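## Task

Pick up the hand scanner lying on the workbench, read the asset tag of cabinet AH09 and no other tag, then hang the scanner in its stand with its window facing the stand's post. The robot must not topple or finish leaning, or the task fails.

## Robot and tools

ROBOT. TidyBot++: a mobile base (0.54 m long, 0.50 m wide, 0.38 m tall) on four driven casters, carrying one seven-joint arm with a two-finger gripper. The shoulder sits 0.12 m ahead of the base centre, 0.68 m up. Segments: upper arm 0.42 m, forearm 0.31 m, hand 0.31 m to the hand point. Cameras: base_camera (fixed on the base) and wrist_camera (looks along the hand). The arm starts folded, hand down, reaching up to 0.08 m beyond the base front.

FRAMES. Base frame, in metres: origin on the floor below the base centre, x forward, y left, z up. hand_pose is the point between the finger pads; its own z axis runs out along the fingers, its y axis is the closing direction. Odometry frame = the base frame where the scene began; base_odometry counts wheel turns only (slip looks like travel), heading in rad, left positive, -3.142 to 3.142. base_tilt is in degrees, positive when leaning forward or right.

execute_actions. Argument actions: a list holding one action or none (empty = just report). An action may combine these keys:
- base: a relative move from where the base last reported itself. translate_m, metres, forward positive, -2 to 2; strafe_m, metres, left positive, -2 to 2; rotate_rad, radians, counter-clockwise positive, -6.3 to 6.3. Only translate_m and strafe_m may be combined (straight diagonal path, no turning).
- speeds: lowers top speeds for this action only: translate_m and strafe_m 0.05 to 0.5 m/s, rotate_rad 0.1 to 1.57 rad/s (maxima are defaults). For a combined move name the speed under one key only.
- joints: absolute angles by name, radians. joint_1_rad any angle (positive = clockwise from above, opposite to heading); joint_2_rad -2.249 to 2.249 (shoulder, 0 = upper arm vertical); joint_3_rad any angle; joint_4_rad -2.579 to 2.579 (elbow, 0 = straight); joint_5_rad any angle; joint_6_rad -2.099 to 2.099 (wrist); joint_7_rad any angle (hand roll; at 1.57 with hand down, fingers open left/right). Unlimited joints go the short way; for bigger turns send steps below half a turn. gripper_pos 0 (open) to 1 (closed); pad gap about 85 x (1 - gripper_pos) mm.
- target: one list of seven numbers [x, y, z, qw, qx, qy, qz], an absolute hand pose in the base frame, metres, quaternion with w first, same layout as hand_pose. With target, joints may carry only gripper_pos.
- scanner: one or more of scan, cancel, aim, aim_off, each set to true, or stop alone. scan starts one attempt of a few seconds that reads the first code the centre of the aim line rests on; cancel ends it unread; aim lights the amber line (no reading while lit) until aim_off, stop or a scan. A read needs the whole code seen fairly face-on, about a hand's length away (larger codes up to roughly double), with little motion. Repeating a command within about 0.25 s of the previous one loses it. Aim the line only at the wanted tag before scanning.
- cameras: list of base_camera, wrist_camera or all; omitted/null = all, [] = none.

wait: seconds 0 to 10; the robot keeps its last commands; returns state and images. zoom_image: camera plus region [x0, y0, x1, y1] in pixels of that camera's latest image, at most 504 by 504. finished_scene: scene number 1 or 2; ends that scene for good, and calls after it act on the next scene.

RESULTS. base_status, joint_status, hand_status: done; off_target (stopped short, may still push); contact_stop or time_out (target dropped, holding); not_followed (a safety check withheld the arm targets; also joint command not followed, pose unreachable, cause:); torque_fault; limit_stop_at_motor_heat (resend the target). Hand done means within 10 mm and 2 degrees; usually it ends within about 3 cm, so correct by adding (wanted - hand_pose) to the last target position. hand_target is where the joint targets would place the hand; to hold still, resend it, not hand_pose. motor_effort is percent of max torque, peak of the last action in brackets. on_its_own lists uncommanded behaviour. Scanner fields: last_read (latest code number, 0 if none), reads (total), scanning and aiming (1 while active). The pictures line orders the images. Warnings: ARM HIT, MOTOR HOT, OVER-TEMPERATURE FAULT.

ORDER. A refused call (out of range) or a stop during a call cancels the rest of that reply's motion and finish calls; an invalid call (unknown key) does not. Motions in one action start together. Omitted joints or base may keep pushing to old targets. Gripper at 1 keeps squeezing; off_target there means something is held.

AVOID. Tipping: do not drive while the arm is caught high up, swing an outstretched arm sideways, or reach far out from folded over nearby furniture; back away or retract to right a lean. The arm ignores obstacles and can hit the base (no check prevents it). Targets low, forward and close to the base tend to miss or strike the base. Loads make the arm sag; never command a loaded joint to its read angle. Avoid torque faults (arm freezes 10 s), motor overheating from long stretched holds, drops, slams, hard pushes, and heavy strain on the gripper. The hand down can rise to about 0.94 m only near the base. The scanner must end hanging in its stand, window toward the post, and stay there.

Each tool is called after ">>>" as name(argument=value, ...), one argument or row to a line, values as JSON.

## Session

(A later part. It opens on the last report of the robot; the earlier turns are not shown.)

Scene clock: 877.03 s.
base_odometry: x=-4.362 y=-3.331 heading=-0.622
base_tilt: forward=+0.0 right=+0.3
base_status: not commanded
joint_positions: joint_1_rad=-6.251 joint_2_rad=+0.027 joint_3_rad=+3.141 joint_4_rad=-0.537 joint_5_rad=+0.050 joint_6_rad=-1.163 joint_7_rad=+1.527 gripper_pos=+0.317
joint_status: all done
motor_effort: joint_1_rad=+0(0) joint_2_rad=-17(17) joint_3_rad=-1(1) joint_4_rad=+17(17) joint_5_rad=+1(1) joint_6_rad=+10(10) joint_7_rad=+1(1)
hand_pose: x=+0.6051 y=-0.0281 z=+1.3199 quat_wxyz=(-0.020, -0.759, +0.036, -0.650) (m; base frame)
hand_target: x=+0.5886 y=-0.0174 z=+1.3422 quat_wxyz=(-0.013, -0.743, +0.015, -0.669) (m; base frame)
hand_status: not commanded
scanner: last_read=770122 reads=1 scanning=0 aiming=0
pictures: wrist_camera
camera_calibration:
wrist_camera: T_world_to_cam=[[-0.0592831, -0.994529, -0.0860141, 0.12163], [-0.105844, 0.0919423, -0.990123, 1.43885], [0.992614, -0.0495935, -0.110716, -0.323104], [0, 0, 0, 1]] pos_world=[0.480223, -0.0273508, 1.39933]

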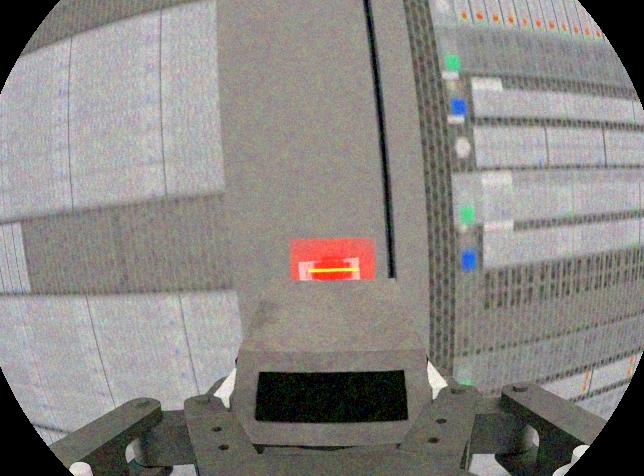

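>>> execute_actions(
  actions=[
    {"joints": {"joint_1_rad": 0.0, "joint_2_rad": -0.35, "joint_3_rad": 3.1416, "joint_4_rad": -2.3, "joint_5_rad": 0.0, "joint_6_rad": 0.35, "joint_7_rad": 1.57}, "base": {"translate_m": -0.13}, "scanner": {"stop": true}},
  ],
  cameras=[],
)

>>> execute_actions(
  actions=[
    {"base": {"strafe_m": 2.0}},
  ],
  cameras=[],
)

>>> execute_actions(
  actions=[
    {"base": {"strafe_m": 2.0}},
  ],
  cameras=[],
)

>>> execute_actions(
  actions=[
    {"base": {"strafe_m": 1.36}},
  ],
  cameras=["wrist_camera"],
)

Scene clock: 895.97 s.
base_odometry: x=-4.468 y=-3.255 heading=-0.622
base_tilt: forward=+0.0 right=+0.3
base_status: done
joint_positions: joint_1_rad=-6.268 joint_2_rad=-0.324 joint_3_rad=+3.141 joint_4_rad=-2.294 joint_5_rad=+0.050 joint_6_rad=+0.285 joint_7_rad=+1.527 gripper_pos=+0.317
joint_status: all done
motor_effort: joint_1_rad=+0(1) joint_2_rad=-10(21) joint_3_rad=+0(2) joint_4_rad=+24(28) joint_5_rad=+1(3) joint_6_rad=+10(11) joint_7_rad=+0(1)
hand_pose: x=+0.5840 y=-0.0009 z=+0.9231 quat_wxyz=(-0.001, -0.746, -0.001, -0.666) (m; base frame)
hand_target: x=+0.5779 y=+0.0013 z=+0.9516 quat_wxyz=(+0.000, -0.717, +0.000, -0.697) (m; base frame)
hand_status: not commanded
scanner: last_read=770122 reads=1 scanning=0 aiming=0
pictures: none
No camera images: "cameras" was empty.

Scene clock: 901.33 s.
base_odometry: x=-3.303 y=-1.629 heading=-0.622
base_tilt: forward=+0.0 right=+0.3
base_status: done
joint_positions: joint_1_rad=-6.272 joint_2_rad=-0.326 joint_3_rad=+3.141 joint_4_rad=-2.294 joint_5_rad=+0.050 joint_6_rad=+0.287 joint_7_rad=+1.527 gripper_pos=+0.317
joint_status: not commanded
motor_effort: joint_1_rad=+0(1) joint_2_rad=-10(11) joint_3_rad=+0(2) joint_4_rad=+24(25) joint_5_rad=+0(2) joint_6_rad=+10(10) joint_7_rad=+0(1)
hand_pose: x=+0.5836 y=+0.0013 z=+0.9248 quat_wxyz=(+0.000, -0.745, -0.003, -0.667) (m; base frame)
hand_target: x=+0.5779 y=+0.0013 z=+0.9516 quat_wxyz=(+0.000, -0.717, +0.000, -0.697) (m; base frame)
hand_status: not commanded
scanner: last_read=770122 reads=1 scanning=0 aiming=0
pictures: none
No camera images: "cameras" was empty.

Scene clock: 906.70 s.
base_odometry: x=-2.138 y=-0.004 heading=-0.622
base_tilt: forward=+0.0 right=+0.3
base_status: done
joint_positions: joint_1_rad=-6.274 joint_2_rad=-0.326 joint_3_rad=+3.141 joint_4_rad=-2.294 joint_5_rad=+0.050 joint_6_rad=+0.288 joint_7_rad=+1.527 gripper_pos=+0.317
joint_status: not commanded
motor_effort: joint_1_rad=+0(1) joint_2_rad=-10(10) joint_3_rad=+0(2) joint_4_rad=+24(24) joint_5_rad=+0(2) joint_6_rad=+10(10) joint_7_rad=+1(1)
hand_pose: x=+0.5836 y=+0.0018 z=+0.9249 quat_wxyz=(+0.001, -0.745, -0.003, -0.667) (m; base frame)
hand_target: x=+0.5779 y=+0.0013 z=+0.9516 quat_wxyz=(+0.000, -0.717, +0.000, -0.697) (m; base frame)
hand_status: not commanded
scanner: last_read=770122 reads=1 scanning=0 aiming=0
pictures: none
No camera images: "cameras" was empty.

Scene clock: 910.80 s.
base_odometry: x=-1.346 y=+1.102 heading=-0.622
base_tilt: forward=+0.0 right=+0.3
base_status: done
joint_positions: joint_1_rad=-6.274 joint_2_rad=-0.326 joint_3_rad=+3.141 joint_4_rad=-2.294 joint_5_rad=+0.050 joint_6_rad=+0.288 joint_7_rad=+1.527 gripper_pos=+0.317
joint_status: not commanded
motor_effort: joint_1_rad=+0(1) joint_2_rad=-10(11) joint_3_rad=+0(2) joint_4_rad=+24(25) joint_5_rad=+1(2) joint_6_rad=+10(10) joint_7_rad=+0(1)
hand_pose: x=+0.5836 y=+0.0020 z=+0.9249 quat_wxyz=(+0.001, -0.745, -0.003, -0.667) (m; base frame)
hand_target: x=+0.5779 y=+0.0013 z=+0.9516 quat_wxyz=(+0.000, -0.717, +0.000, -0.697) (m; base frame)
hand_status: not commanded
scanner: last_read=770122 reads=1 scanning=0 aiming=0
pictures: wrist_camera
camera_calibration:
wrist_camera: T_world_to_cam=[[0.0303089, -0.997381, -0.065664, 0.0452549], [-0.0673657, 0.0635065, -0.995705, 1.02554], [0.997268, 0.0346022, -0.0652645, -0.388893], [0, 0, 0, 1]] pos_world=[0.455545, -0.00653568, 0.998728]

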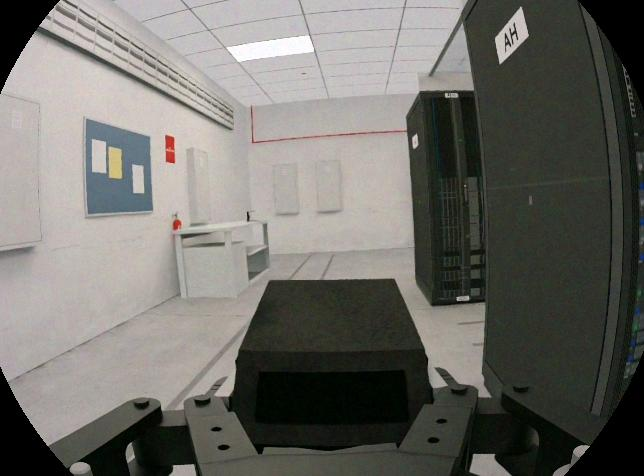

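>>> execute_actions(
  actions=[
    {"base": {"translate_m": 1.87, "strafe_m": 0.17}},
  ],
  cameras=[],
)

>>> execute_actions(
  actions=[
    {"base": {"translate_m": 1.87, "strafe_m": 0.17}},
  ],
  cameras=[],
)

>>> execute_actions(
  actions=[
    {"base": {"translate_m": 1.86, "strafe_m": 0.17}},
  ],
  cameras=[],
)

>>> execute_actions(
  actions=[
    {"base": {"rotate_rad": 1.567}},
  ],
  cameras=["wrist_camera", "base_camera"],
)

Scene clock: 923.57 s.
base_odometry: x=+0.273 y=+0.151 heading=-0.622
base_tilt: forward=+0.0 right=+0.3
base_status: done
joint_positions: joint_1_rad=-6.274 joint_2_rad=-0.334 joint_3_rad=+3.141 joint_4_rad=-2.295 joint_5_rad=+0.050 joint_6_rad=+0.290 joint_7_rad=+1.527 gripper_pos=+0.317
joint_status: not commanded
motor_effort: joint_1_rad=+0(1) joint_2_rad=-10(12) joint_3_rad=+0(1) joint_4_rad=+24(25) joint_5_rad=+1(1) joint_6_rad=+10(11) joint_7_rad=+0(1)
hand_pose: x=+0.5815 y=+0.0021 z=+0.9287 quat_wxyz=(+0.001, -0.742, -0.003, -0.671) (m; base frame)
hand_target: x=+0.5779 y=+0.0013 z=+0.9516 quat_wxyz=(+0.000, -0.717, +0.000, -0.697) (m; base frame)
hand_status: not commanded
scanner: last_read=770122 reads=1 scanning=0 aiming=0
pictures: none
No camera images: "cameras" was empty.

Scene clock: 928.67 s.
base_odometry: x=+1.892 y=-0.800 heading=-0.622
base_tilt: forward=+0.0 right=+0.3
base_status: done
joint_positions: joint_1_rad=-6.274 joint_2_rad=-0.336 joint_3_rad=+3.141 joint_4_rad=-2.296 joint_5_rad=+0.050 joint_6_rad=+0.291 joint_7_rad=+1.527 gripper_pos=+0.317
joint_status: not commanded
motor_effort: joint_1_rad=+0(1) joint_2_rad=-10(12) joint_3_rad=+0(1) joint_4_rad=+24(25) joint_5_rad=+1(2) joint_6_rad=+10(10) joint_7_rad=+1(1)
hand_pose: x=+0.5810 y=+0.0021 z=+0.9292 quat_wxyz=(+0.001, -0.741, -0.003, -0.671) (m; base frame)
hand_target: x=+0.5779 y=+0.0013 z=+0.9516 quat_wxyz=(+0.000, -0.717, +0.000, -0.697) (m; base frame)
hand_status: not commanded
scanner: last_read=770122 reads=1 scanning=0 aiming=0
pictures: none
No camera images: "cameras" was empty.

Scene clock: 933.77 s.
base_odometry: x=+3.503 y=-1.747 heading=-0.622
base_tilt: forward=+0.0 right=+0.3
base_status: done
joint_positions: joint_1_rad=-6.274 joint_2_rad=-0.336 joint_3_rad=+3.141 joint_4_rad=-2.296 joint_5_rad=+0.050 joint_6_rad=+0.292 joint_7_rad=+1.527 gripper_pos=+0.317
joint_status: not commanded
motor_effort: joint_1_rad=+0(1) joint_2_rad=-10(12) joint_3_rad=+0(1) joint_4_rad=+24(25) joint_5_rad=+1(1) joint_6_rad=+10(11) joint_7_rad=+0(1)
hand_pose: x=+0.5809 y=+0.0021 z=+0.9293 quat_wxyz=(+0.001, -0.741, -0.003, -0.672) (m; base frame)
hand_target: x=+0.5779 y=+0.0013 z=+0.9516 quat_wxyz=(+0.000, -0.717, +0.000, -0.697) (m; base frame)
hand_status: not commanded
scanner: last_read=770122 reads=1 scanning=0 aiming=0
pictures: none
No camera images: "cameras" was empty.

Scene clock: 936.80 s.
base_odometry: x=+3.503 y=-1.744 heading=+0.944
base_tilt: forward=+0.0 right=+0.3
base_status: done
joint_positions: joint_1_rad=-6.259 joint_2_rad=-0.395 joint_3_rad=+3.164 joint_4_rad=-2.309 joint_5_rad=+0.040 joint_6_rad=+0.302 joint_7_rad=+1.612 gripper_pos=+0.318
joint_status: not commanded
motor_effort: joint_1_rad=-3(45) joint_2_rad=+1(14) joint_3_rad=-4(47) joint_4_rad=+23(35) joint_5_rad=+0(8) joint_6_rad=+11(22) joint_7_rad=-2(18)
hand_pose: x=+0.5642 y=-0.0176 z=+0.9517 quat_wxyz=(-0.036, -0.721, -0.013, -0.691) (m; base frame)
hand_target: x=+0.5779 y=+0.0013 z=+0.9516 quat_wxyz=(+0.000, -0.717, +0.000, -0.697) (m; base frame)
hand_status: not commanded
scanner: last_read=770122 reads=1 scanning=0 aiming=0
pictures: base_camera, wrist_camera
camera_calibration:
wrist_camera: T_world_to_cam=[[-0.0017677, -0.999993, 0.00322248, -0.0194407], [0.000591305, -0.00322353, -0.999995, 1.01667], [0.999998, -0.00176578, 0.000596999, -0.431946], [0, 0, 0, 1]] pos_world=[0.43131, -0.016926, 1.01698]

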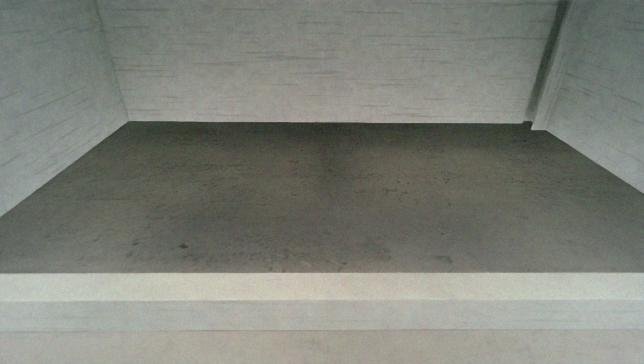

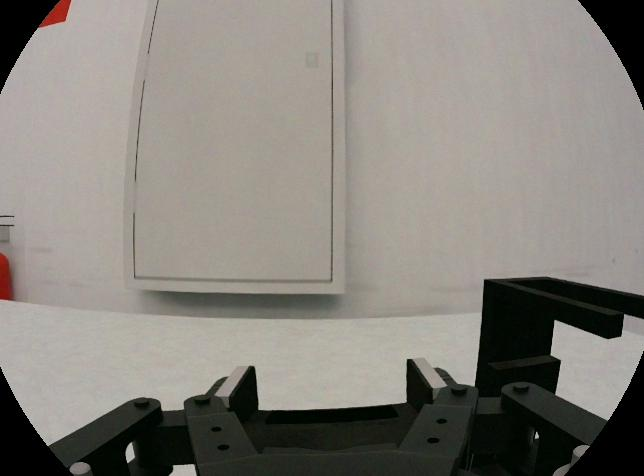

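>>> zoom_image(
  camera="wrist_camera",
  region=[180, 260, 644, 476],
)

Scaled by 1.086.

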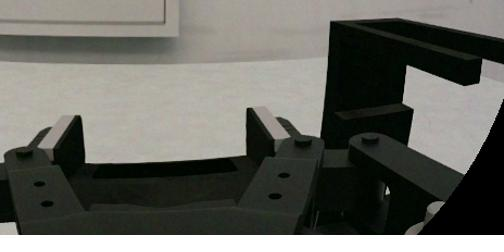

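>>> execute_actions(
  actions=[
    {"joints": {"joint_1_rad": 0.0, "joint_2_rad": -0.39, "joint_3_rad": 3.1416, "joint_4_rad": -2.02, "joint_5_rad": 0.0, "joint_6_rad": 0.1, "joint_7_rad": 1.57}},
  ],
  cameras=["wrist_camera", "base_camera"],
)

>>> zoom_image(
  camera="wrist_camera",
  region=[180, 230, 644, 476],
)

Scene clock: 965.37 s.
base_odometry: x=+3.503 y=-1.744 heading=+0.945
base_tilt: forward=+0.0 right=+0.3
base_status: not commanded
joint_positions: joint_1_rad=-6.270 joint_2_rad=-0.381 joint_3_rad=+3.158 joint_4_rad=-2.032 joint_5_rad=+0.040 joint_6_rad=+0.124 joint_7_rad=+1.612 gripper_pos=+0.320
joint_status: all done
motor_effort: joint_1_rad=+0(3) joint_2_rad=-10(11) joint_3_rad=+0(5) joint_4_rad=+25(37) joint_5_rad=+0(2) joint_6_rad=+10(21) joint_7_rad=+1(2)
hand_pose: x=+0.5870 y=-0.0124 z=+1.0607 quat_wxyz=(-0.035, -0.691, -0.018, -0.721) (m; base frame)
hand_target: x=+0.5839 y=+0.0013 z=+1.0651 quat_wxyz=(+0.000, -0.693, +0.000, -0.721) (m; base frame)
hand_status: not commanded
scanner: last_read=770122 reads=1 scanning=0 aiming=0
pictures: base_camera, wrist_camera
camera_calibration:
wrist_camera: T_world_to_cam=[[0.00776526, -0.999918, 0.0102313, -0.0276153], [0.0851112, -0.00953357, -0.996326, 1.07211], [0.996341, 0.00860753, 0.0850302, -0.54208], [0, 0, 0, 1]] pos_world=[0.449062, -0.0127261, 1.11454]

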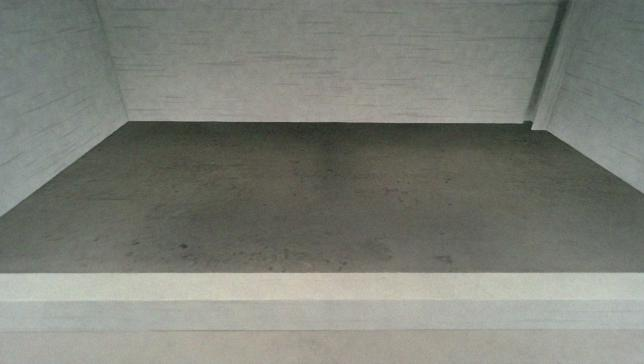

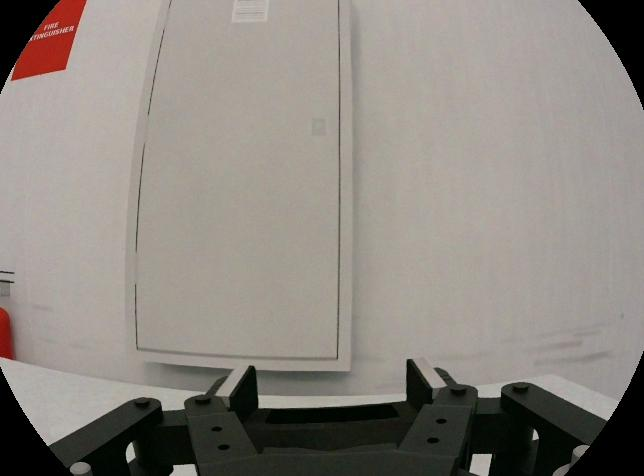

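Scaled by 1.086.

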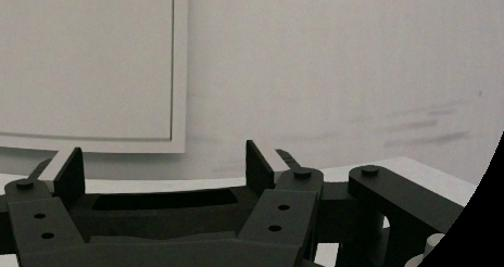

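>>> zoom_image(
  camera="wrist_camera",
  region=[210, 350, 460, 476],
)

Scaled by 2.016.

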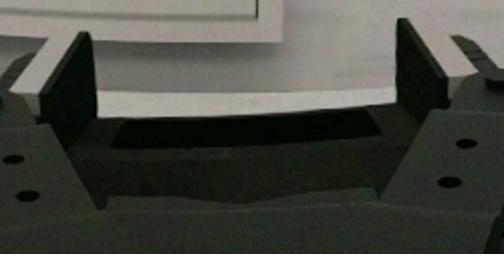

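>>> execute_actions(
  actions=[
    {"base": {"translate_m": 0.05, "strafe_m": 0.13}, "speeds": {"translate_m": 0.2}, "joints": {"joint_6_rad": 0.2}},
  ],
  cameras=["wrist_camera"],
)

Scene clock: 1006.27 s.
base_odometry: x=+3.427 y=-1.627 heading=+0.945
base_tilt: forward=+0.0 right=+0.3
base_status: done
joint_positions: joint_1_rad=-6.273 joint_2_rad=-0.381 joint_3_rad=+3.152 joint_4_rad=-2.031 joint_5_rad=+0.040 joint_6_rad=+0.185 joint_7_rad=+1.612 gripper_pos=+0.320
joint_status: all done
motor_effort: joint_1_rad=+0(1) joint_2_rad=-10(11) joint_3_rad=+0(2) joint_4_rad=+25(28) joint_5_rad=+1(1) joint_6_rad=+10(12) joint_7_rad=+1(1)
hand_pose: x=+0.5855 y=-0.0072 z=+1.0804 quat_wxyz=(-0.033, -0.668, -0.021, -0.743) (m; base frame)
hand_target: x=+0.5811 y=+0.0013 z=+1.0961 quat_wxyz=(+0.000, -0.656, +0.000, -0.755) (m; base frame)
hand_status: not commanded
scanner: last_read=770122 reads=1 scanning=0 aiming=0
pictures: wrist_camera
camera_calibration:
wrist_camera: T_world_to_cam=[[0.0168589, -0.999752, 0.0145723, -0.032621], [0.146897, -0.0119396, -0.98908, 1.04792], [0.989008, 0.0188154, 0.146659, -0.604531], [0, 0, 0, 1]] pos_world=[0.4445, -0.00872672, 1.12561]

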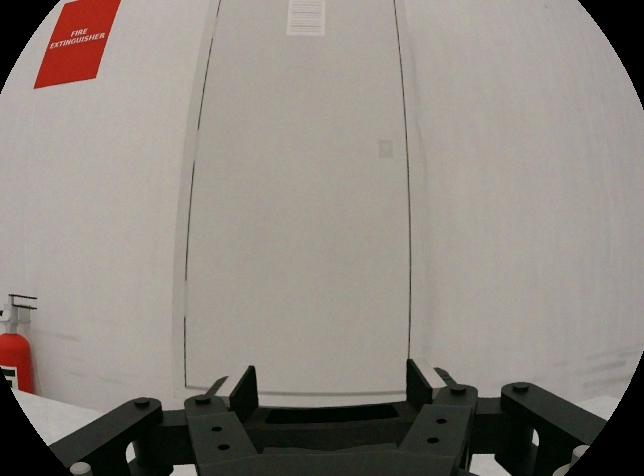

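>>> execute_actions(
  actions=[
    {"joints": {"joint_2_rad": -0.274, "joint_4_rad": -2.25, "joint_6_rad": 0.45}},
  ],
  cameras=["wrist_camera"],
)

Scene clock: 1017.33 s.
base_odometry: x=+3.427 y=-1.627 heading=+0.945
base_tilt: forward=+0.0 right=+0.3
base_status: not commanded
joint_positions: joint_1_rad=-6.273 joint_2_rad=-0.276 joint_3_rad=+3.152 joint_4_rad=-2.234 joint_5_rad=+0.040 joint_6_rad=+0.399 joint_7_rad=+1.612 gripper_pos=+0.320
joint_status: all done
motor_effort: joint_1_rad=+0(1) joint_2_rad=-11(14) joint_3_rad=-1(1) joint_4_rad=+22(26) joint_5_rad=+0(1) joint_6_rad=+8(11) joint_7_rad=+1(1)
hand_pose: x=+0.6068 y=-0.0046 z=+0.9717 quat_wxyz=(-0.028, -0.703, -0.025, -0.711) (m; base frame)
hand_target: x=+0.6050 y=+0.0013 z=+0.9769 quat_wxyz=(+0.000, -0.691, +0.000, -0.723) (m; base frame)
hand_status: not commanded
scanner: last_read=770122 reads=1 scanning=0 aiming=0
pictures: wrist_camera
camera_calibration:
wrist_camera: T_world_to_cam=[[0.0262491, -0.999608, 0.00968712, -0.0297039], [0.0536862, -0.00826684, -0.998524, 1.00302], [0.998213, 0.0267304, 0.0534482, -0.524661], [0, 0, 0, 1]] pos_world=[0.470654, -0.00737602, 1.02987]

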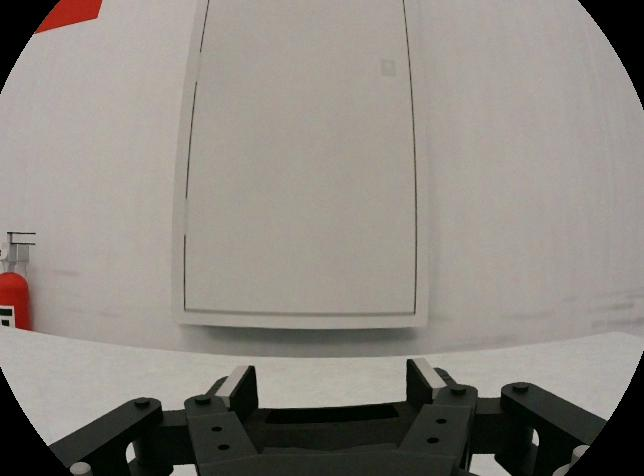

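>>> execute_actions(
  actions=[
    {"joints": {"joint_2_rad": -0.257, "joint_4_rad": -2.292, "joint_6_rad": 0.46}},
  ],
  cameras=[],
)

>>> execute_actions(
  actions=[
    {"joints": {"joint_2_rad": -0.24, "joint_4_rad": -2.334, "joint_6_rad": 0.51}},
  ],
  cameras=["wrist_camera"],
)

Scene clock: 1022.90 s.
base_odometry: x=+3.427 y=-1.627 heading=+0.945
base_tilt: forward=+0.0 right=+0.3
base_status: not commanded
joint_positions: joint_1_rad=-6.273 joint_2_rad=-0.276 joint_3_rad=+3.152 joint_4_rad=-2.249 joint_5_rad=+0.040 joint_6_rad=+0.432 joint_7_rad=+1.612 gripper_pos=+0.320
joint_status: joint_4_rad off_target (ended at -2.249, target -2.292); the others done
motor_effort: joint_1_rad=-2(2) joint_2_rad=-7(11) joint_3_rad=-2(2) joint_4_rad=+18(22) joint_5_rad=+0(1) joint_6_rad=+6(9) joint_7_rad=-1(1)
hand_pose: x=+0.6049 y=-0.0041 z=+0.9729 quat_wxyz=(-0.028, -0.696, -0.025, -0.717) (m; base frame)
hand_target: x=+0.6044 y=+0.0013 z=+0.9467 quat_wxyz=(+0.000, -0.709, +0.000, -0.706) (m; base frame)
hand_status: not commanded
scanner: last_read=770122 reads=1 scanning=0 aiming=0
pictures: none
No camera images: "cameras" was empty.

Scene clock: 1023.60 s.
base_odometry: x=+3.427 y=-1.627 heading=+0.945
base_tilt: forward=+0.0 right=+0.3
base_status: not commanded
joint_positions: joint_1_rad=-6.273 joint_2_rad=-0.276 joint_3_rad=+3.152 joint_4_rad=-2.276 joint_5_rad=+0.040 joint_6_rad=+0.496 joint_7_rad=+1.612 gripper_pos=+0.320
joint_status: joint_4_rad off_target (ended at -2.276, target -2.334); the others done
motor_effort: joint_1_rad=-1(2) joint_2_rad=-3(7) joint_3_rad=-1(3) joint_4_rad=+15(18) joint_5_rad=+1(1) joint_6_rad=+4(6) joint_7_rad=+0(1)
hand_pose: x=+0.6009 y=-0.0034 z=+0.9763 quat_wxyz=(-0.028, -0.683, -0.025, -0.730) (m; base frame)
hand_target: x=+0.6026 y=+0.0013 z=+0.9293 quat_wxyz=(+0.000, -0.712, +0.000, -0.702) (m; base frame)
hand_status: not commanded
scanner: last_read=770122 reads=1 scanning=0 aiming=0
pictures: wrist_camera
camera_calibration:
wrist_camera: T_world_to_cam=[[0.0290912, -0.999519, 0.0107633, -0.0311585], [0.10782, -0.0075673, -0.994142, 0.97112], [0.993745, 0.0300813, 0.107548, -0.569164], [0, 0, 0, 1]] pos_world=[0.461804, -0.00667357, 1.02698]

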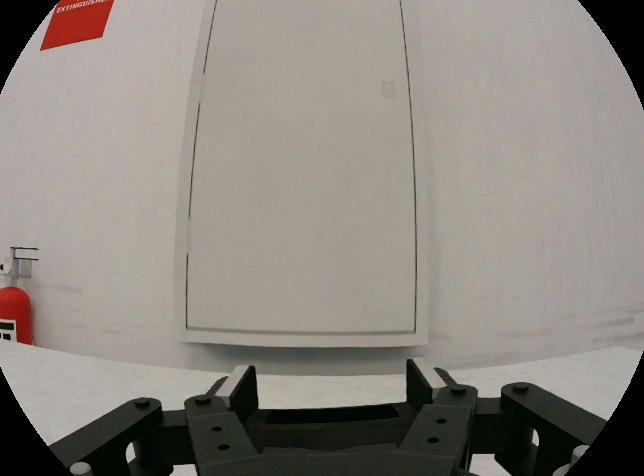

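>>> execute_actions(
  actions=[
    {"joints": {"joint_2_rad": -0.39, "joint_4_rad": -2.02, "joint_6_rad": 0.04}},
  ],
  cameras=[],
)

>>> execute_actions(
  actions=[
    {"base": {"translate_m": -0.6}, "joints": {"joint_6_rad": -0.15}},
  ],
  cameras=["wrist_camera", "base_camera"],
)

Scene clock: 1046.27 s.
base_odometry: x=+3.427 y=-1.627 heading=+0.945
base_tilt: forward=+0.0 right=+0.3
base_status: not commanded
joint_positions: joint_1_rad=-6.274 joint_2_rad=-0.375 joint_3_rad=+3.152 joint_4_rad=-2.042 joint_5_rad=+0.040 joint_6_rad=+0.065 joint_7_rad=+1.612 gripper_pos=+0.320
joint_status: all done
motor_effort: joint_1_rad=+0(1) joint_2_rad=-10(14) joint_3_rad=+0(2) joint_4_rad=+25(27) joint_5_rad=+1(2) joint_6_rad=+10(11) joint_7_rad=+1(1)
hand_pose: x=+0.5891 y=-0.0080 z=+1.0333 quat_wxyz=(-0.032, -0.718, -0.022, -0.695) (m; base frame)
hand_target: x=+0.5841 y=+0.0013 z=+1.0464 quat_wxyz=(+0.000, -0.714, +0.000, -0.700) (m; base frame)
hand_status: not commanded
scanner: last_read=770122 reads=1 scanning=0 aiming=0
pictures: none
No camera images: "cameras" was empty.

Scene clock: 1048.83 s.
base_odometry: x=+3.075 y=-2.114 heading=+0.945
base_tilt: forward=+0.0 right=+0.3
base_status: done
joint_positions: joint_1_rad=-6.274 joint_2_rad=-0.379 joint_3_rad=+3.152 joint_4_rad=-2.036 joint_5_rad=+0.040 joint_6_rad=-0.141 joint_7_rad=+1.612 gripper_pos=+0.320
joint_status: all done
motor_effort: joint_1_rad=+0(1) joint_2_rad=-9(13) joint_3_rad=+0(1) joint_4_rad=+25(27) joint_5_rad=+1(2) joint_6_rad=+9(12) joint_7_rad=+1(1)
hand_pose: x=+0.5797 y=-0.0101 z=+0.9757 quat_wxyz=(-0.032, -0.782, -0.021, -0.622) (m; base frame)
hand_target: x=+0.5774 y=+0.0013 z=+0.9877 quat_wxyz=(+0.000, -0.777, +0.000, -0.629) (m; base frame)
hand_status: not commanded
scanner: last_read=770122 reads=1 scanning=0 aiming=0
pictures: base_camera, wrist_camera
camera_calibration:
wrist_camera: T_world_to_cam=[[0.00957077, -0.999943, 0.00474472, -0.0201053], [-0.183851, -0.0064237, -0.982933, 1.13093], [0.982908, 0.00853511, -0.183902, -0.257452], [0, 0, 0, 1]] pos_world=[0.461165, -0.0106421, 1.06438]

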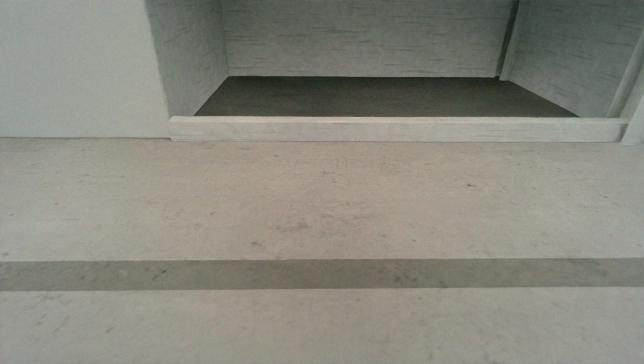

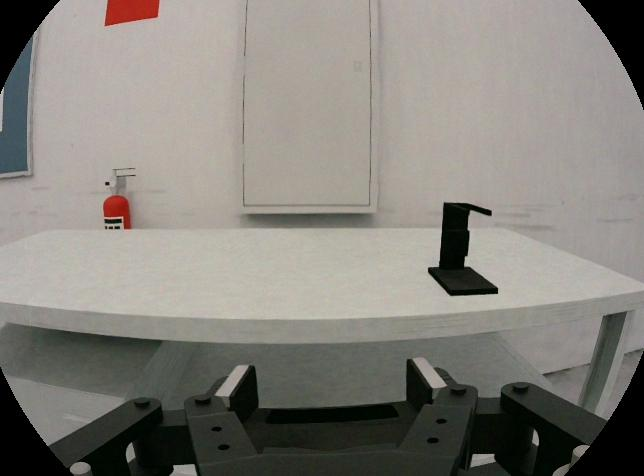

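>>> execute_actions(
  actions=[
    {"joints": {"joint_1_rad": 0.0, "joint_2_rad": 0.93, "joint_3_rad": 3.1416, "joint_4_rad": -1.70, "joint_5_rad": 0.0, "joint_6_rad": -0.52, "joint_7_rad": 3.14}},
  ],
  cameras=["wrist_camera", "base_camera"],
)

Scene clock: 1057.53 s.
base_odometry: x=+3.075 y=-2.114 heading=+0.945
base_tilt: forward=+0.0 right=+0.3
base_status: not commanded
joint_positions: joint_1_rad=-6.274 joint_2_rad=+0.944 joint_3_rad=+3.152 joint_4_rad=-1.721 joint_5_rad=+0.040 joint_6_rad=-0.476 joint_7_rad=+3.086 gripper_pos=+0.320
joint_status: all done
motor_effort: joint_1_rad=+0(2) joint_2_rad=-39(42) joint_3_rad=-1(2) joint_4_rad=+9(26) joint_5_rad=+1(2) joint_6_rad=-1(10) joint_7_rad=+1(1)
hand_pose: x=+0.6045 y=-0.0145 z=+0.3379 quat_wxyz=(-0.010, -0.719, -0.694, +0.009) (m; base frame)
hand_target: x=+0.6076 y=+0.0013 z=+0.3480 quat_wxyz=(+0.003, -0.708, -0.707, +0.003) (m; base frame)
hand_status: not commanded
scanner: last_read=770122 reads=1 scanning=0 aiming=0
pictures: base_camera, wrist_camera
camera_calibration:
wrist_camera: T_world_to_cam=[[0.99445, -0.101576, -0.0274015, -0.593186], [-0.102037, -0.994652, -0.0160048, 0.118034], [-0.0256292, 0.018712, -0.999496, 0.486348], [0, 0, 0, 1]] pos_world=[0.614403, 0.0480489, 0.471738]

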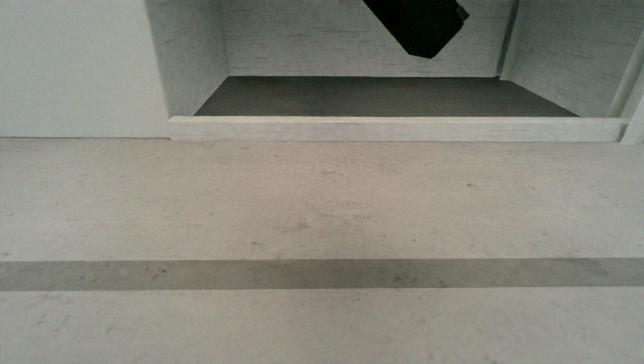

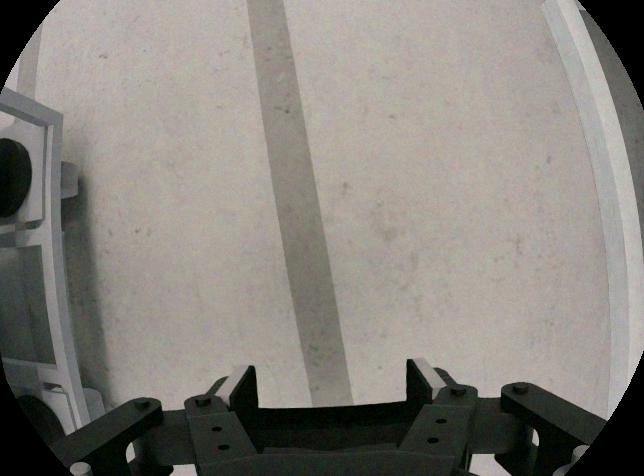

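>>> execute_actions(
  actions=[
    {"joints": {"joint_2_rad": 1.235, "joint_4_rad": -1.555, "joint_6_rad": -0.36}},
  ],
  cameras=["base_camera"],
)

>>> zoom_image(
  camera="base_camera",
  region=[230, 0, 530, 200],
)

Scene clock: 1063.27 s.
base_odometry: x=+3.075 y=-2.114 heading=+0.945
base_tilt: forward=+0.0 right=+0.3
base_status: not commanded
joint_positions: joint_1_rad=-6.274 joint_2_rad=+1.254 joint_3_rad=+3.152 joint_4_rad=-1.574 joint_5_rad=+0.040 joint_6_rad=-0.400 joint_7_rad=+3.088 gripper_pos=+0.320
joint_status: all done
motor_effort: joint_1_rad=+0(1) joint_2_rad=-42(45) joint_3_rad=-2(2) joint_4_rad=+5(9) joint_5_rad=+1(2) joint_6_rad=-2(3) joint_7_rad=+1(1)
hand_pose: x=+0.5889 y=-0.0139 z=+0.2035 quat_wxyz=(+0.022, -0.717, -0.696, +0.039) (m; base frame)
hand_target: x=+0.6219 y=+0.0013 z=+0.2140 quat_wxyz=(+0.003, -0.708, -0.707, +0.003) (m; base frame)
hand_status: not commanded
scanner: last_read=770122 reads=1 scanning=0 aiming=0
pictures: base_camera

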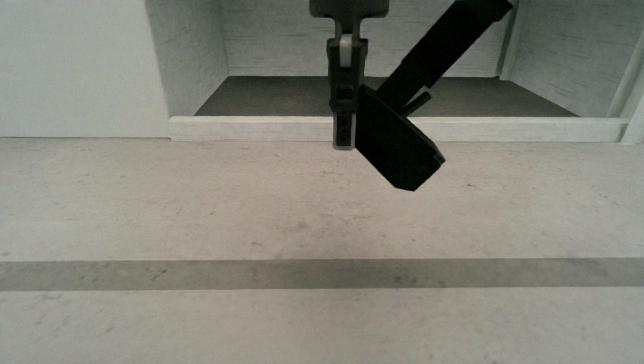

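Scaled by 1.680.

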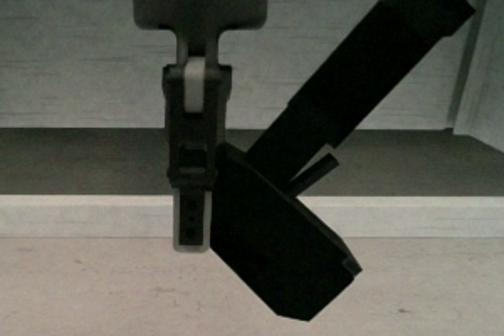

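>>> execute_actions(
  actions=[
    {"joints": {"joint_1_rad": 0.0, "joint_2_rad": -0.38, "joint_3_rad": 3.1416, "joint_4_rad": -1.95, "joint_5_rad": 0.0, "joint_6_rad": -0.14, "joint_7_rad": 1.57}},
  ],
  cameras=[],
)

>>> execute_actions(
  actions=[
    {"base": {"translate_m": 0.62}, "joints": {"joint_2_rad": -0.128, "joint_4_rad": -1.442, "joint_6_rad": -0.745}},
  ],
  cameras=["wrist_camera"],
)

Scene clock: 1119.63 s.
base_odometry: x=+3.075 y=-2.114 heading=+0.945
base_tilt: forward=+0.0 right=+0.3
base_status: not commanded
joint_positions: joint_1_rad=-6.274 joint_2_rad=-0.365 joint_3_rad=+3.152 joint_4_rad=-1.941 joint_5_rad=+0.040 joint_6_rad=-0.202 joint_7_rad=+1.623 gripper_pos=+0.320
joint_status: all done
motor_effort: joint_1_rad=+0(2) joint_2_rad=-10(46) joint_3_rad=-1(2) joint_4_rad=+25(26) joint_5_rad=+1(2) joint_6_rad=+9(10) joint_7_rad=+1(2)
hand_pose: x=+0.5878 y=-0.0111 z=+1.0096 quat_wxyz=(-0.036, -0.776, -0.025, -0.629) (m; base frame)
hand_target: x=+0.5856 y=+0.0013 z=+1.0296 quat_wxyz=(+0.000, -0.755, +0.000, -0.656) (m; base frame)
hand_status: not commanded
scanner: last_read=770122 reads=1 scanning=0 aiming=0
pictures: none
No camera images: "cameras" was empty.

Scene clock: 1122.40 s.
base_odometry: x=+3.439 y=-1.612 heading=+0.944
base_tilt: forward=+0.0 right=+0.3
base_status: done
joint_positions: joint_1_rad=-6.274 joint_2_rad=-0.109 joint_3_rad=+3.151 joint_4_rad=-1.467 joint_5_rad=+0.040 joint_6_rad=-0.718 joint_7_rad=+1.622 gripper_pos=+0.320
joint_status: all done
motor_effort: joint_1_rad=+0(1) joint_2_rad=-18(22) joint_3_rad=-1(2) joint_4_rad=+24(27) joint_5_rad=+1(2) joint_6_rad=+8(11) joint_7_rad=+0(1)
hand_pose: x=+0.6528 y=-0.0171 z=+1.0160 quat_wxyz=(-0.036, -0.861, -0.020, -0.507) (m; base frame)
hand_target: x=+0.6443 y=+0.0013 z=+1.0330 quat_wxyz=(+0.000, -0.857, +0.000, -0.515) (m; base frame)
hand_status: not commanded
scanner: last_read=770122 reads=1 scanning=0 aiming=0
pictures: wrist_camera
camera_calibration:
wrist_camera: T_world_to_cam=[[-0.0068366, -0.999928, 0.00982201, -0.0224585], [-0.446623, -0.00573482, -0.894704, 1.26588], [0.894696, -0.0105035, -0.446552, 0.00222764], [0, 0, 0, 1]] pos_world=[0.563224, -0.0151739, 1.1338]

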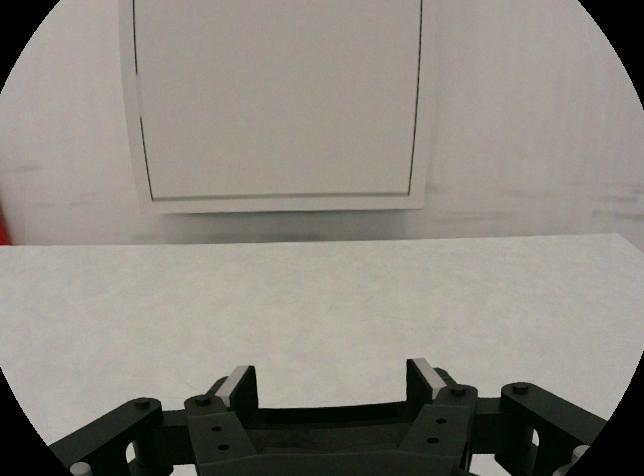

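>>> execute_actions(
  actions=[
    {"joints": {"joint_2_rad": -0.155, "joint_4_rad": -1.65, "joint_6_rad": -0.56}},
  ],
  cameras=[],
)

>>> execute_actions(
  actions=[
    {"joints": {"joint_2_rad": -0.16, "joint_4_rad": -1.69, "joint_6_rad": -0.52}},
  ],
  cameras=[],
)

Scene clock: 1127.93 s.
base_odometry: x=+3.439 y=-1.612 heading=+0.944
base_tilt: forward=+0.0 right=+0.3
base_status: not commanded
joint_positions: joint_1_rad=-6.274 joint_2_rad=-0.128 joint_3_rad=+3.151 joint_4_rad=-1.645 joint_5_rad=+0.040 joint_6_rad=-0.619 joint_7_rad=+1.622 gripper_pos=+0.320
joint_status: all done
motor_effort: joint_1_rad=+0(1) joint_2_rad=-18(20) joint_3_rad=+0(1) joint_4_rad=+24(26) joint_5_rad=+1(2) joint_6_rad=+8(9) joint_7_rad=+0(1)
hand_pose: x=+0.6420 y=-0.0159 z=+0.9496 quat_wxyz=(-0.034, -0.876, -0.022, -0.481) (m; base frame)
hand_target: x=+0.6430 y=+0.0013 z=+0.9764 quat_wxyz=(+0.000, -0.856, +0.000, -0.517) (m; base frame)
hand_status: not commanded
scanner: last_read=770122 reads=1 scanning=0 aiming=0
pictures: none
No camera images: "cameras" was empty.

Scene clock: 1128.63 s.
base_odometry: x=+3.439 y=-1.612 heading=+0.944
base_tilt: forward=+0.0 right=+0.3
base_status: not commanded
joint_positions: joint_1_rad=-6.274 joint_2_rad=-0.135 joint_3_rad=+3.151 joint_4_rad=-1.684 joint_5_rad=+0.040 joint_6_rad=-0.575 joint_7_rad=+1.622 gripper_pos=+0.320
joint_status: all done
motor_effort: joint_1_rad=+0(0) joint_2_rad=-17(19) joint_3_rad=-1(1) joint_4_rad=+24(26) joint_5_rad=+1(2) joint_6_rad=+8(9) joint_7_rad=+1(1)
hand_pose: x=+0.6414 y=-0.0155 z=+0.9420 quat_wxyz=(-0.034, -0.873, -0.023, -0.486) (m; base frame)
hand_target: x=+0.6423 y=+0.0013 z=+0.9665 quat_wxyz=(+0.000, -0.855, +0.000, -0.519) (m; base frame)
hand_status: not commanded
scanner: last_read=770122 reads=1 scanning=0 aiming=0
pictures: none
No camera images: "cameras" was empty.

>>> execute_actions(
  actions=[
    {"joints": {"joint_2_rad": -0.164, "joint_4_rad": -1.72, "joint_6_rad": -0.495}},
  ],
  cameras=[],
)

>>> execute_actions(
  actions=[
    {"joints": {"joint_2_rad": -0.168, "joint_4_rad": -1.75, "joint_6_rad": -0.47}},
  ],
  cameras=["wrist_camera"],
)

Scene clock: 1132.03 s.
base_odometry: x=+3.439 y=-1.612 heading=+0.944
base_tilt: forward=+0.0 right=+0.3
base_status: not commanded
joint_positions: joint_1_rad=-6.274 joint_2_rad=-0.139 joint_3_rad=+3.151 joint_4_rad=-1.714 joint_5_rad=+0.040 joint_6_rad=-0.549 joint_7_rad=+1.622 gripper_pos=+0.320
joint_status: all done
motor_effort: joint_1_rad=+0(1) joint_2_rad=-17(19) joint_3_rad=+0(1) joint_4_rad=+24(25) joint_5_rad=+1(1) joint_6_rad=+8(9) joint_7_rad=+1(1)
hand_pose: x=+0.6398 y=-0.0152 z=+0.9338 quat_wxyz=(-0.034, -0.873, -0.023, -0.486) (m; base frame)
hand_target: x=+0.6407 y=+0.0013 z=+0.9578 quat_wxyz=(+0.000, -0.855, +0.000, -0.519) (m; base frame)
hand_status: not commanded
scanner: last_read=770122 reads=1 scanning=0 aiming=0
pictures: none
No camera images: "cameras" was empty.

Scene clock: 1132.67 s.
base_odometry: x=+3.439 y=-1.612 heading=+0.944
base_tilt: forward=+0.0 right=+0.3
base_status: not commanded
joint_positions: joint_1_rad=-6.274 joint_2_rad=-0.145 joint_3_rad=+3.151 joint_4_rad=-1.740 joint_5_rad=+0.040 joint_6_rad=-0.521 joint_7_rad=+1.621 gripper_pos=+0.320
joint_status: all done
motor_effort: joint_1_rad=+0(1) joint_2_rad=-17(18) joint_3_rad=-1(1) joint_4_rad=+24(26) joint_5_rad=+1(2) joint_6_rad=+8(9) joint_7_rad=+0(1)
hand_pose: x=+0.6386 y=-0.0149 z=+0.9290 quat_wxyz=(-0.033, -0.871, -0.024, -0.489) (m; base frame)
hand_target: x=+0.6389 y=+0.0013 z=+0.9490 quat_wxyz=(+0.000, -0.855, +0.000, -0.518) (m; base frame)
hand_status: not commanded
scanner: last_read=770122 reads=1 scanning=0 aiming=0
pictures: wrist_camera
camera_calibration:
wrist_camera: T_world_to_cam=[[0.00131232, -0.999955, 0.00936337, -0.0242054], [-0.482855, -0.00883315, -0.875656, 1.18709], [0.875699, -0.00337201, -0.482845, 0.022057], [0, 0, 0, 1]] pos_world=[0.553909, -0.0136442, 1.05036]

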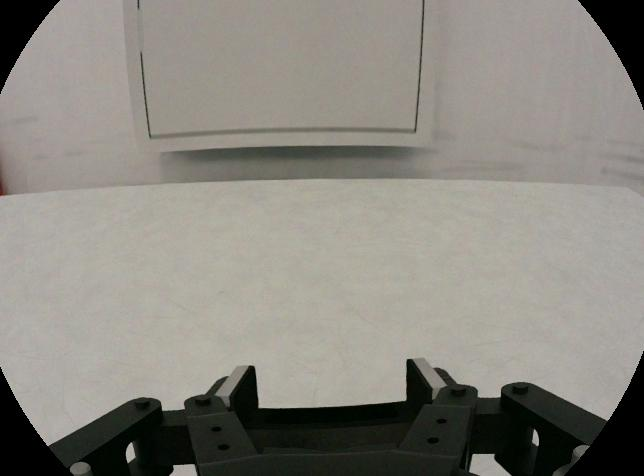

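>>> execute_actions(
  actions=[
    {"joints": {"joint_2_rad": -0.172, "joint_4_rad": -1.775, "joint_6_rad": -0.445}},
  ],
  cameras=[],
)

>>> execute_actions(
  actions=[
    {"joints": {"joint_2_rad": -0.176, "joint_4_rad": -1.80, "joint_6_rad": -0.42}},
  ],
  cameras=[],
)

Scene clock: 1135.50 s.
base_odometry: x=+3.439 y=-1.612 heading=+0.944
base_tilt: forward=+0.0 right=+0.3
base_status: not commanded
joint_positions: joint_1_rad=-6.274 joint_2_rad=-0.154 joint_3_rad=+3.151 joint_4_rad=-1.761 joint_5_rad=+0.040 joint_6_rad=-0.493 joint_7_rad=+1.621 gripper_pos=+0.320
joint_status: all done
motor_effort: joint_1_rad=+0(0) joint_2_rad=-16(17) joint_3_rad=+0(1) joint_4_rad=+23(24) joint_5_rad=+1(2) joint_6_rad=+7(8) joint_7_rad=+1(1)
hand_pose: x=+0.6375 y=-0.0145 z=+0.9293 quat_wxyz=(-0.033, -0.867, -0.024, -0.497) (m; base frame)
hand_target: x=+0.6377 y=+0.0013 z=+0.9433 quat_wxyz=(+0.000, -0.854, +0.000, -0.520) (m; base frame)
hand_status: not commanded
scanner: last_read=770122 reads=1 scanning=0 aiming=0
pictures: none
No camera images: "cameras" was empty.

Scene clock: 1136.10 s.
base_odometry: x=+3.439 y=-1.612 heading=+0.944
base_tilt: forward=+0.0 right=+0.3
base_status: not commanded
joint_positions: joint_1_rad=-6.274 joint_2_rad=-0.163 joint_3_rad=+3.151 joint_4_rad=-1.781 joint_5_rad=+0.040 joint_6_rad=-0.464 joint_7_rad=+1.621 gripper_pos=+0.320
joint_status: all done
motor_effort: joint_1_rad=+0(0) joint_2_rad=-15(16) joint_3_rad=-1(1) joint_4_rad=+22(23) joint_5_rad=+1(1) joint_6_rad=+7(8) joint_7_rad=+1(1)
hand_pose: x=+0.6361 y=-0.0142 z=+0.9296 quat_wxyz=(-0.033, -0.863, -0.024, -0.504) (m; base frame)
hand_target: x=+0.6363 y=+0.0013 z=+0.9375 quat_wxyz=(+0.000, -0.853, +0.000, -0.522) (m; base frame)
hand_status: not commanded
scanner: last_read=770122 reads=1 scanning=0 aiming=0
pictures: none
No camera images: "cameras" was empty.

>>> execute_actions(
  actions=[
    {"joints": {"joint_2_rad": -0.182, "joint_4_rad": -1.845, "joint_6_rad": -0.34}},
  ],
  cameras=[],
)

>>> execute_actions(
  actions=[
    {"joints": {"joint_2_rad": -0.188, "joint_4_rad": -1.885, "joint_6_rad": -0.265}},
  ],
  cameras=["wrist_camera"],
)

Scene clock: 1146.53 s.
base_odometry: x=+3.439 y=-1.612 heading=+0.944
base_tilt: forward=+0.0 right=+0.3
base_status: not commanded
joint_positions: joint_1_rad=-6.274 joint_2_rad=-0.172 joint_3_rad=+3.151 joint_4_rad=-1.825 joint_5_rad=+0.040 joint_6_rad=-0.385 joint_7_rad=+1.621 gripper_pos=+0.320
joint_status: all done
motor_effort: joint_1_rad=+0(1) joint_2_rad=-14(16) joint_3_rad=-1(1) joint_4_rad=+22(23) joint_5_rad=+1(2) joint_6_rad=+7(8) joint_7_rad=+0(1)
hand_pose: x=+0.6381 y=-0.0134 z=+0.9304 quat_wxyz=(-0.033, -0.851, -0.025, -0.523) (m; base frame)
hand_target: x=+0.6385 y=+0.0013 z=+0.9363 quat_wxyz=(+0.000, -0.842, +0.000, -0.539) (m; base frame)
hand_status: not commanded
scanner: last_read=770122 reads=1 scanning=0 aiming=0
pictures: none
No camera images: "cameras" was empty.

Scene clock: 1147.23 s.
base_odometry: x=+3.439 y=-1.612 heading=+0.944
base_tilt: forward=+0.0 right=+0.3
base_status: not commanded
joint_positions: joint_1_rad=-6.274 joint_2_rad=-0.177 joint_3_rad=+3.151 joint_4_rad=-1.865 joint_5_rad=+0.040 joint_6_rad=-0.308 joint_7_rad=+1.621 gripper_pos=+0.320
joint_status: all done
motor_effort: joint_1_rad=+0(0) joint_2_rad=-14(15) joint_3_rad=-1(1) joint_4_rad=+22(23) joint_5_rad=+2(2) joint_6_rad=+8(8) joint_7_rad=+1(1)
hand_pose: x=+0.6406 y=-0.0125 z=+0.9311 quat_wxyz=(-0.033, -0.840, -0.025, -0.541) (m; base frame)
hand_target: x=+0.6400 y=+0.0013 z=+0.9369 quat_wxyz=(+0.000, -0.831, +0.000, -0.556) (m; base frame)
hand_status: not commanded
scanner: last_read=770122 reads=1 scanning=0 aiming=0
pictures: wrist_camera
camera_calibration:
wrist_camera: T_world_to_cam=[[0.00815013, -0.999909, 0.0107421, -0.0275646], [-0.373644, -0.0130095, -0.927481, 1.16816], [0.927536, 0.00354538, -0.373716, -0.113349], [0, 0, 0, 1]] pos_world=[0.541836, -0.0119631, 1.04138]

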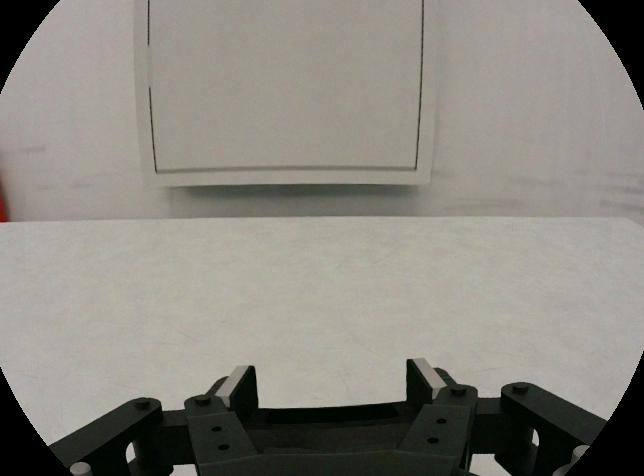

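>>> execute_actions(
  actions=[
    {"joints": {"joint_2_rad": -0.192, "joint_4_rad": -1.91, "joint_6_rad": -0.255}},
  ],
  cameras=[],
)

>>> execute_actions(
  actions=[
    {"joints": {"joint_2_rad": -0.194, "joint_4_rad": -1.925, "joint_6_rad": -0.255}},
  ],
  cameras=[],
)

Scene clock: 1151.97 s.
base_odometry: x=+3.439 y=-1.612 heading=+0.944
base_tilt: forward=+0.0 right=+0.3
base_status: not commanded
joint_positions: joint_1_rad=-6.274 joint_2_rad=-0.184 joint_3_rad=+3.151 joint_4_rad=-1.881 joint_5_rad=+0.040 joint_6_rad=-0.287 joint_7_rad=+1.621 gripper_pos=+0.320
joint_status: all done
motor_effort: joint_1_rad=-1(1) joint_2_rad=-13(14) joint_3_rad=-1(2) joint_4_rad=+20(22) joint_5_rad=+0(2) joint_6_rad=+6(7) joint_7_rad=+1(1)
hand_pose: x=+0.6391 y=-0.0123 z=+0.9311 quat_wxyz=(-0.033, -0.837, -0.026, -0.546) (m; base frame)
hand_target: x=+0.6361 y=+0.0013 z=+0.9269 quat_wxyz=(+0.000, -0.834, +0.000, -0.552) (m; base frame)
hand_status: not commanded
scanner: last_read=770122 reads=1 scanning=0 aiming=0
pictures: none
No camera images: "cameras" was empty.

Scene clock: 1152.50 s.
base_odometry: x=+3.439 y=-1.612 heading=+0.944
base_tilt: forward=+0.0 right=+0.3
base_status: not commanded
joint_positions: joint_1_rad=-6.274 joint_2_rad=-0.188 joint_3_rad=+3.151 joint_4_rad=-1.888 joint_5_rad=+0.040 joint_6_rad=-0.279 joint_7_rad=+1.620 gripper_pos=+0.320
joint_status: all done
motor_effort: joint_1_rad=+0(1) joint_2_rad=-13(13) joint_3_rad=-1(2) joint_4_rad=+20(20) joint_5_rad=+0(1) joint_6_rad=+5(6) joint_7_rad=+1(1)
hand_pose: x=+0.6377 y=-0.0121 z=+0.9311 quat_wxyz=(-0.033, -0.835, -0.025, -0.548) (m; base frame)
hand_target: x=+0.6331 y=+0.0013 z=+0.9190 quat_wxyz=(+0.000, -0.838, +0.000, -0.546) (m; base frame)
hand_status: not commanded
scanner: last_read=770122 reads=1 scanning=0 aiming=0
pictures: none
No camera images: "cameras" was empty.

>>> execute_actions(
  actions=[
    {"joints": {"gripper_pos": 0.25}},
  ],
  cameras=["wrist_camera"],
)

>>> zoom_image(
  camera="wrist_camera",
  region=[180, 300, 480, 476],
)

Scene clock: 1156.27 s.
base_odometry: x=+3.439 y=-1.612 heading=+0.944
base_tilt: forward=+0.0 right=+0.3
base_status: not commanded
joint_positions: joint_1_rad=-6.274 joint_2_rad=-0.189 joint_3_rad=+3.151 joint_4_rad=-1.898 joint_5_rad=+0.040 joint_6_rad=-0.279 joint_7_rad=+1.620 gripper_pos=+0.250
joint_status: all done
motor_effort: joint_1_rad=-1(1) joint_2_rad=-12(14) joint_3_rad=-1(2) joint_4_rad=+20(22) joint_5_rad=+1(1) joint_6_rad=+6(7) joint_7_rad=+0(1)
hand_pose: x=+0.6360 y=-0.0121 z=+0.9257 quat_wxyz=(-0.033, -0.838, -0.025, -0.545) (m; base frame)
hand_target: x=+0.6331 y=+0.0013 z=+0.9190 quat_wxyz=(+0.000, -0.838, +0.000, -0.546) (m; base frame)
hand_status: not commanded
scanner: last_read=770122 reads=1 scanning=0 aiming=0
pictures: wrist_camera
camera_calibration:
wrist_camera: T_world_to_cam=[[0.00881592, -0.999915, 0.0096577, -0.0264345], [-0.36651, -0.012217, -0.930334, 1.15957], [0.930372, 0.00466211, -0.366586, -0.119452], [0, 0, 0, 1]] pos_world=[0.536361, -0.0117088, 1.03525]

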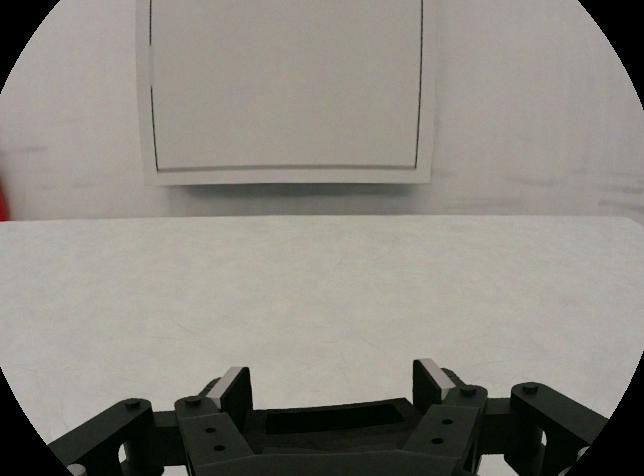

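Scaled by 1.680.

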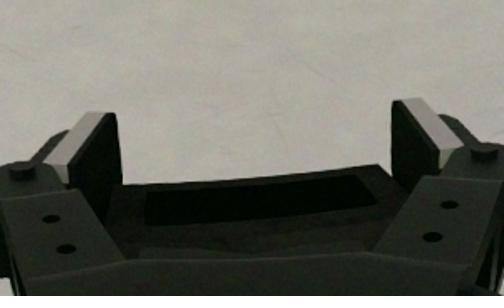

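>>> execute_actions(
  actions=[
    {"joints": {"gripper_pos": 0.0}},
  ],
  cameras=["wrist_camera"],
)

>>> execute_actions(
  actions=[
    {"joints": {"joint_2_rad": -0.225, "joint_4_rad": -1.65, "joint_6_rad": -0.555}},
  ],
  cameras=["wrist_camera"],
)

Scene clock: 1165.57 s.
base_odometry: x=+3.439 y=-1.612 heading=+0.944
base_tilt: forward=+0.0 right=+0.3
base_status: not commanded
joint_positions: joint_1_rad=-6.274 joint_2_rad=-0.189 joint_3_rad=+3.151 joint_4_rad=-1.905 joint_5_rad=+0.040 joint_6_rad=-0.279 joint_7_rad=+1.620 gripper_pos=+0.000
joint_status: all done
motor_effort: joint_1_rad=+0(0) joint_2_rad=-14(14) joint_3_rad=-1(1) joint_4_rad=+22(23) joint_5_rad=+1(2) joint_6_rad=+7(7) joint_7_rad=+1(1)
hand_pose: x=+0.6347 y=-0.0120 z=+0.9217 quat_wxyz=(-0.032, -0.840, -0.025, -0.542) (m; base frame)
hand_target: x=+0.6331 y=+0.0013 z=+0.9190 quat_wxyz=(+0.000, -0.838, +0.000, -0.546) (m; base frame)
hand_status: not commanded
scanner: last_read=770122 reads=1 scanning=0 aiming=0
pictures: wrist_camera
camera_calibration:
wrist_camera: T_world_to_cam=[[0.00889287, -0.999916, 0.00947252, -0.0262332], [-0.372732, -0.0121049, -0.92786, 1.15706], [0.927896, 0.00472062, -0.372809, -0.112468], [0, 0, 0, 1]] pos_world=[0.535868, -0.0116939, 1.03191]

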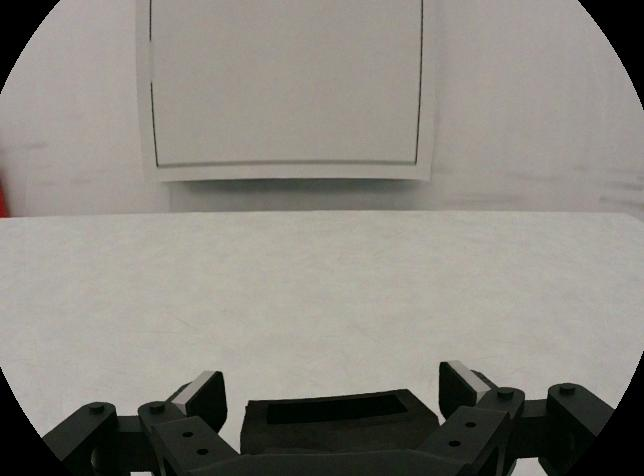

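Scene clock: 1167.20 s.
base_odometry: x=+3.439 y=-1.612 heading=+0.944
base_tilt: forward=+0.0 right=+0.3
base_status: not commanded
joint_positions: joint_1_rad=-6.274 joint_2_rad=-0.217 joint_3_rad=+3.151 joint_4_rad=-1.661 joint_5_rad=+0.040 joint_6_rad=-0.515 joint_7_rad=+1.620 gripper_pos=+0.000
joint_status: all done
motor_effort: joint_1_rad=+0(1) joint_2_rad=-13(15) joint_3_rad=-1(1) joint_4_rad=+22(24) joint_5_rad=+1(1) joint_6_rad=+7(8) joint_7_rad=+0(1)
hand_pose: x=+0.6284 y=-0.0149 z=+1.0146 quat_wxyz=(-0.036, -0.830, -0.021, -0.556) (m; base frame)
hand_target: x=+0.6217 y=+0.0013 z=+1.0138 quat_wxyz=(+0.000, -0.836, +0.000, -0.549) (m; base frame)
hand_status: not commanded
scanner: last_read=770122 reads=1 scanning=0 aiming=0
pictures: wrist_camera
camera_calibration:
wrist_camera: T_world_to_cam=[[-0.000838332, -0.999949, 0.0100966, -0.0243785], [-0.339578, -0.00921195, -0.940533, 1.23291], [0.940577, -0.00421706, -0.339553, -0.113813], [0, 0, 0, 1]] pos_world=[0.5257, -0.0134997, 1.1212]

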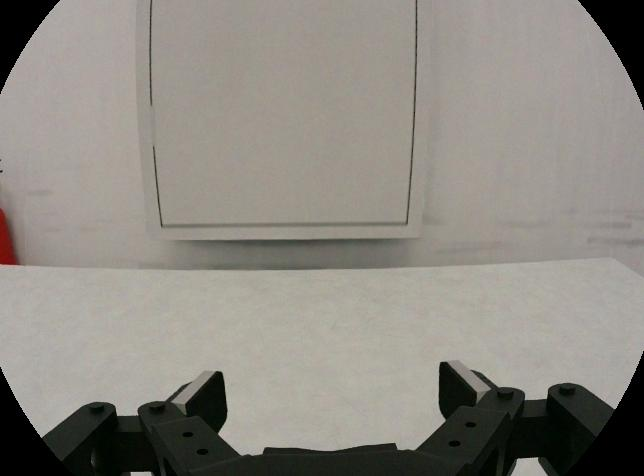

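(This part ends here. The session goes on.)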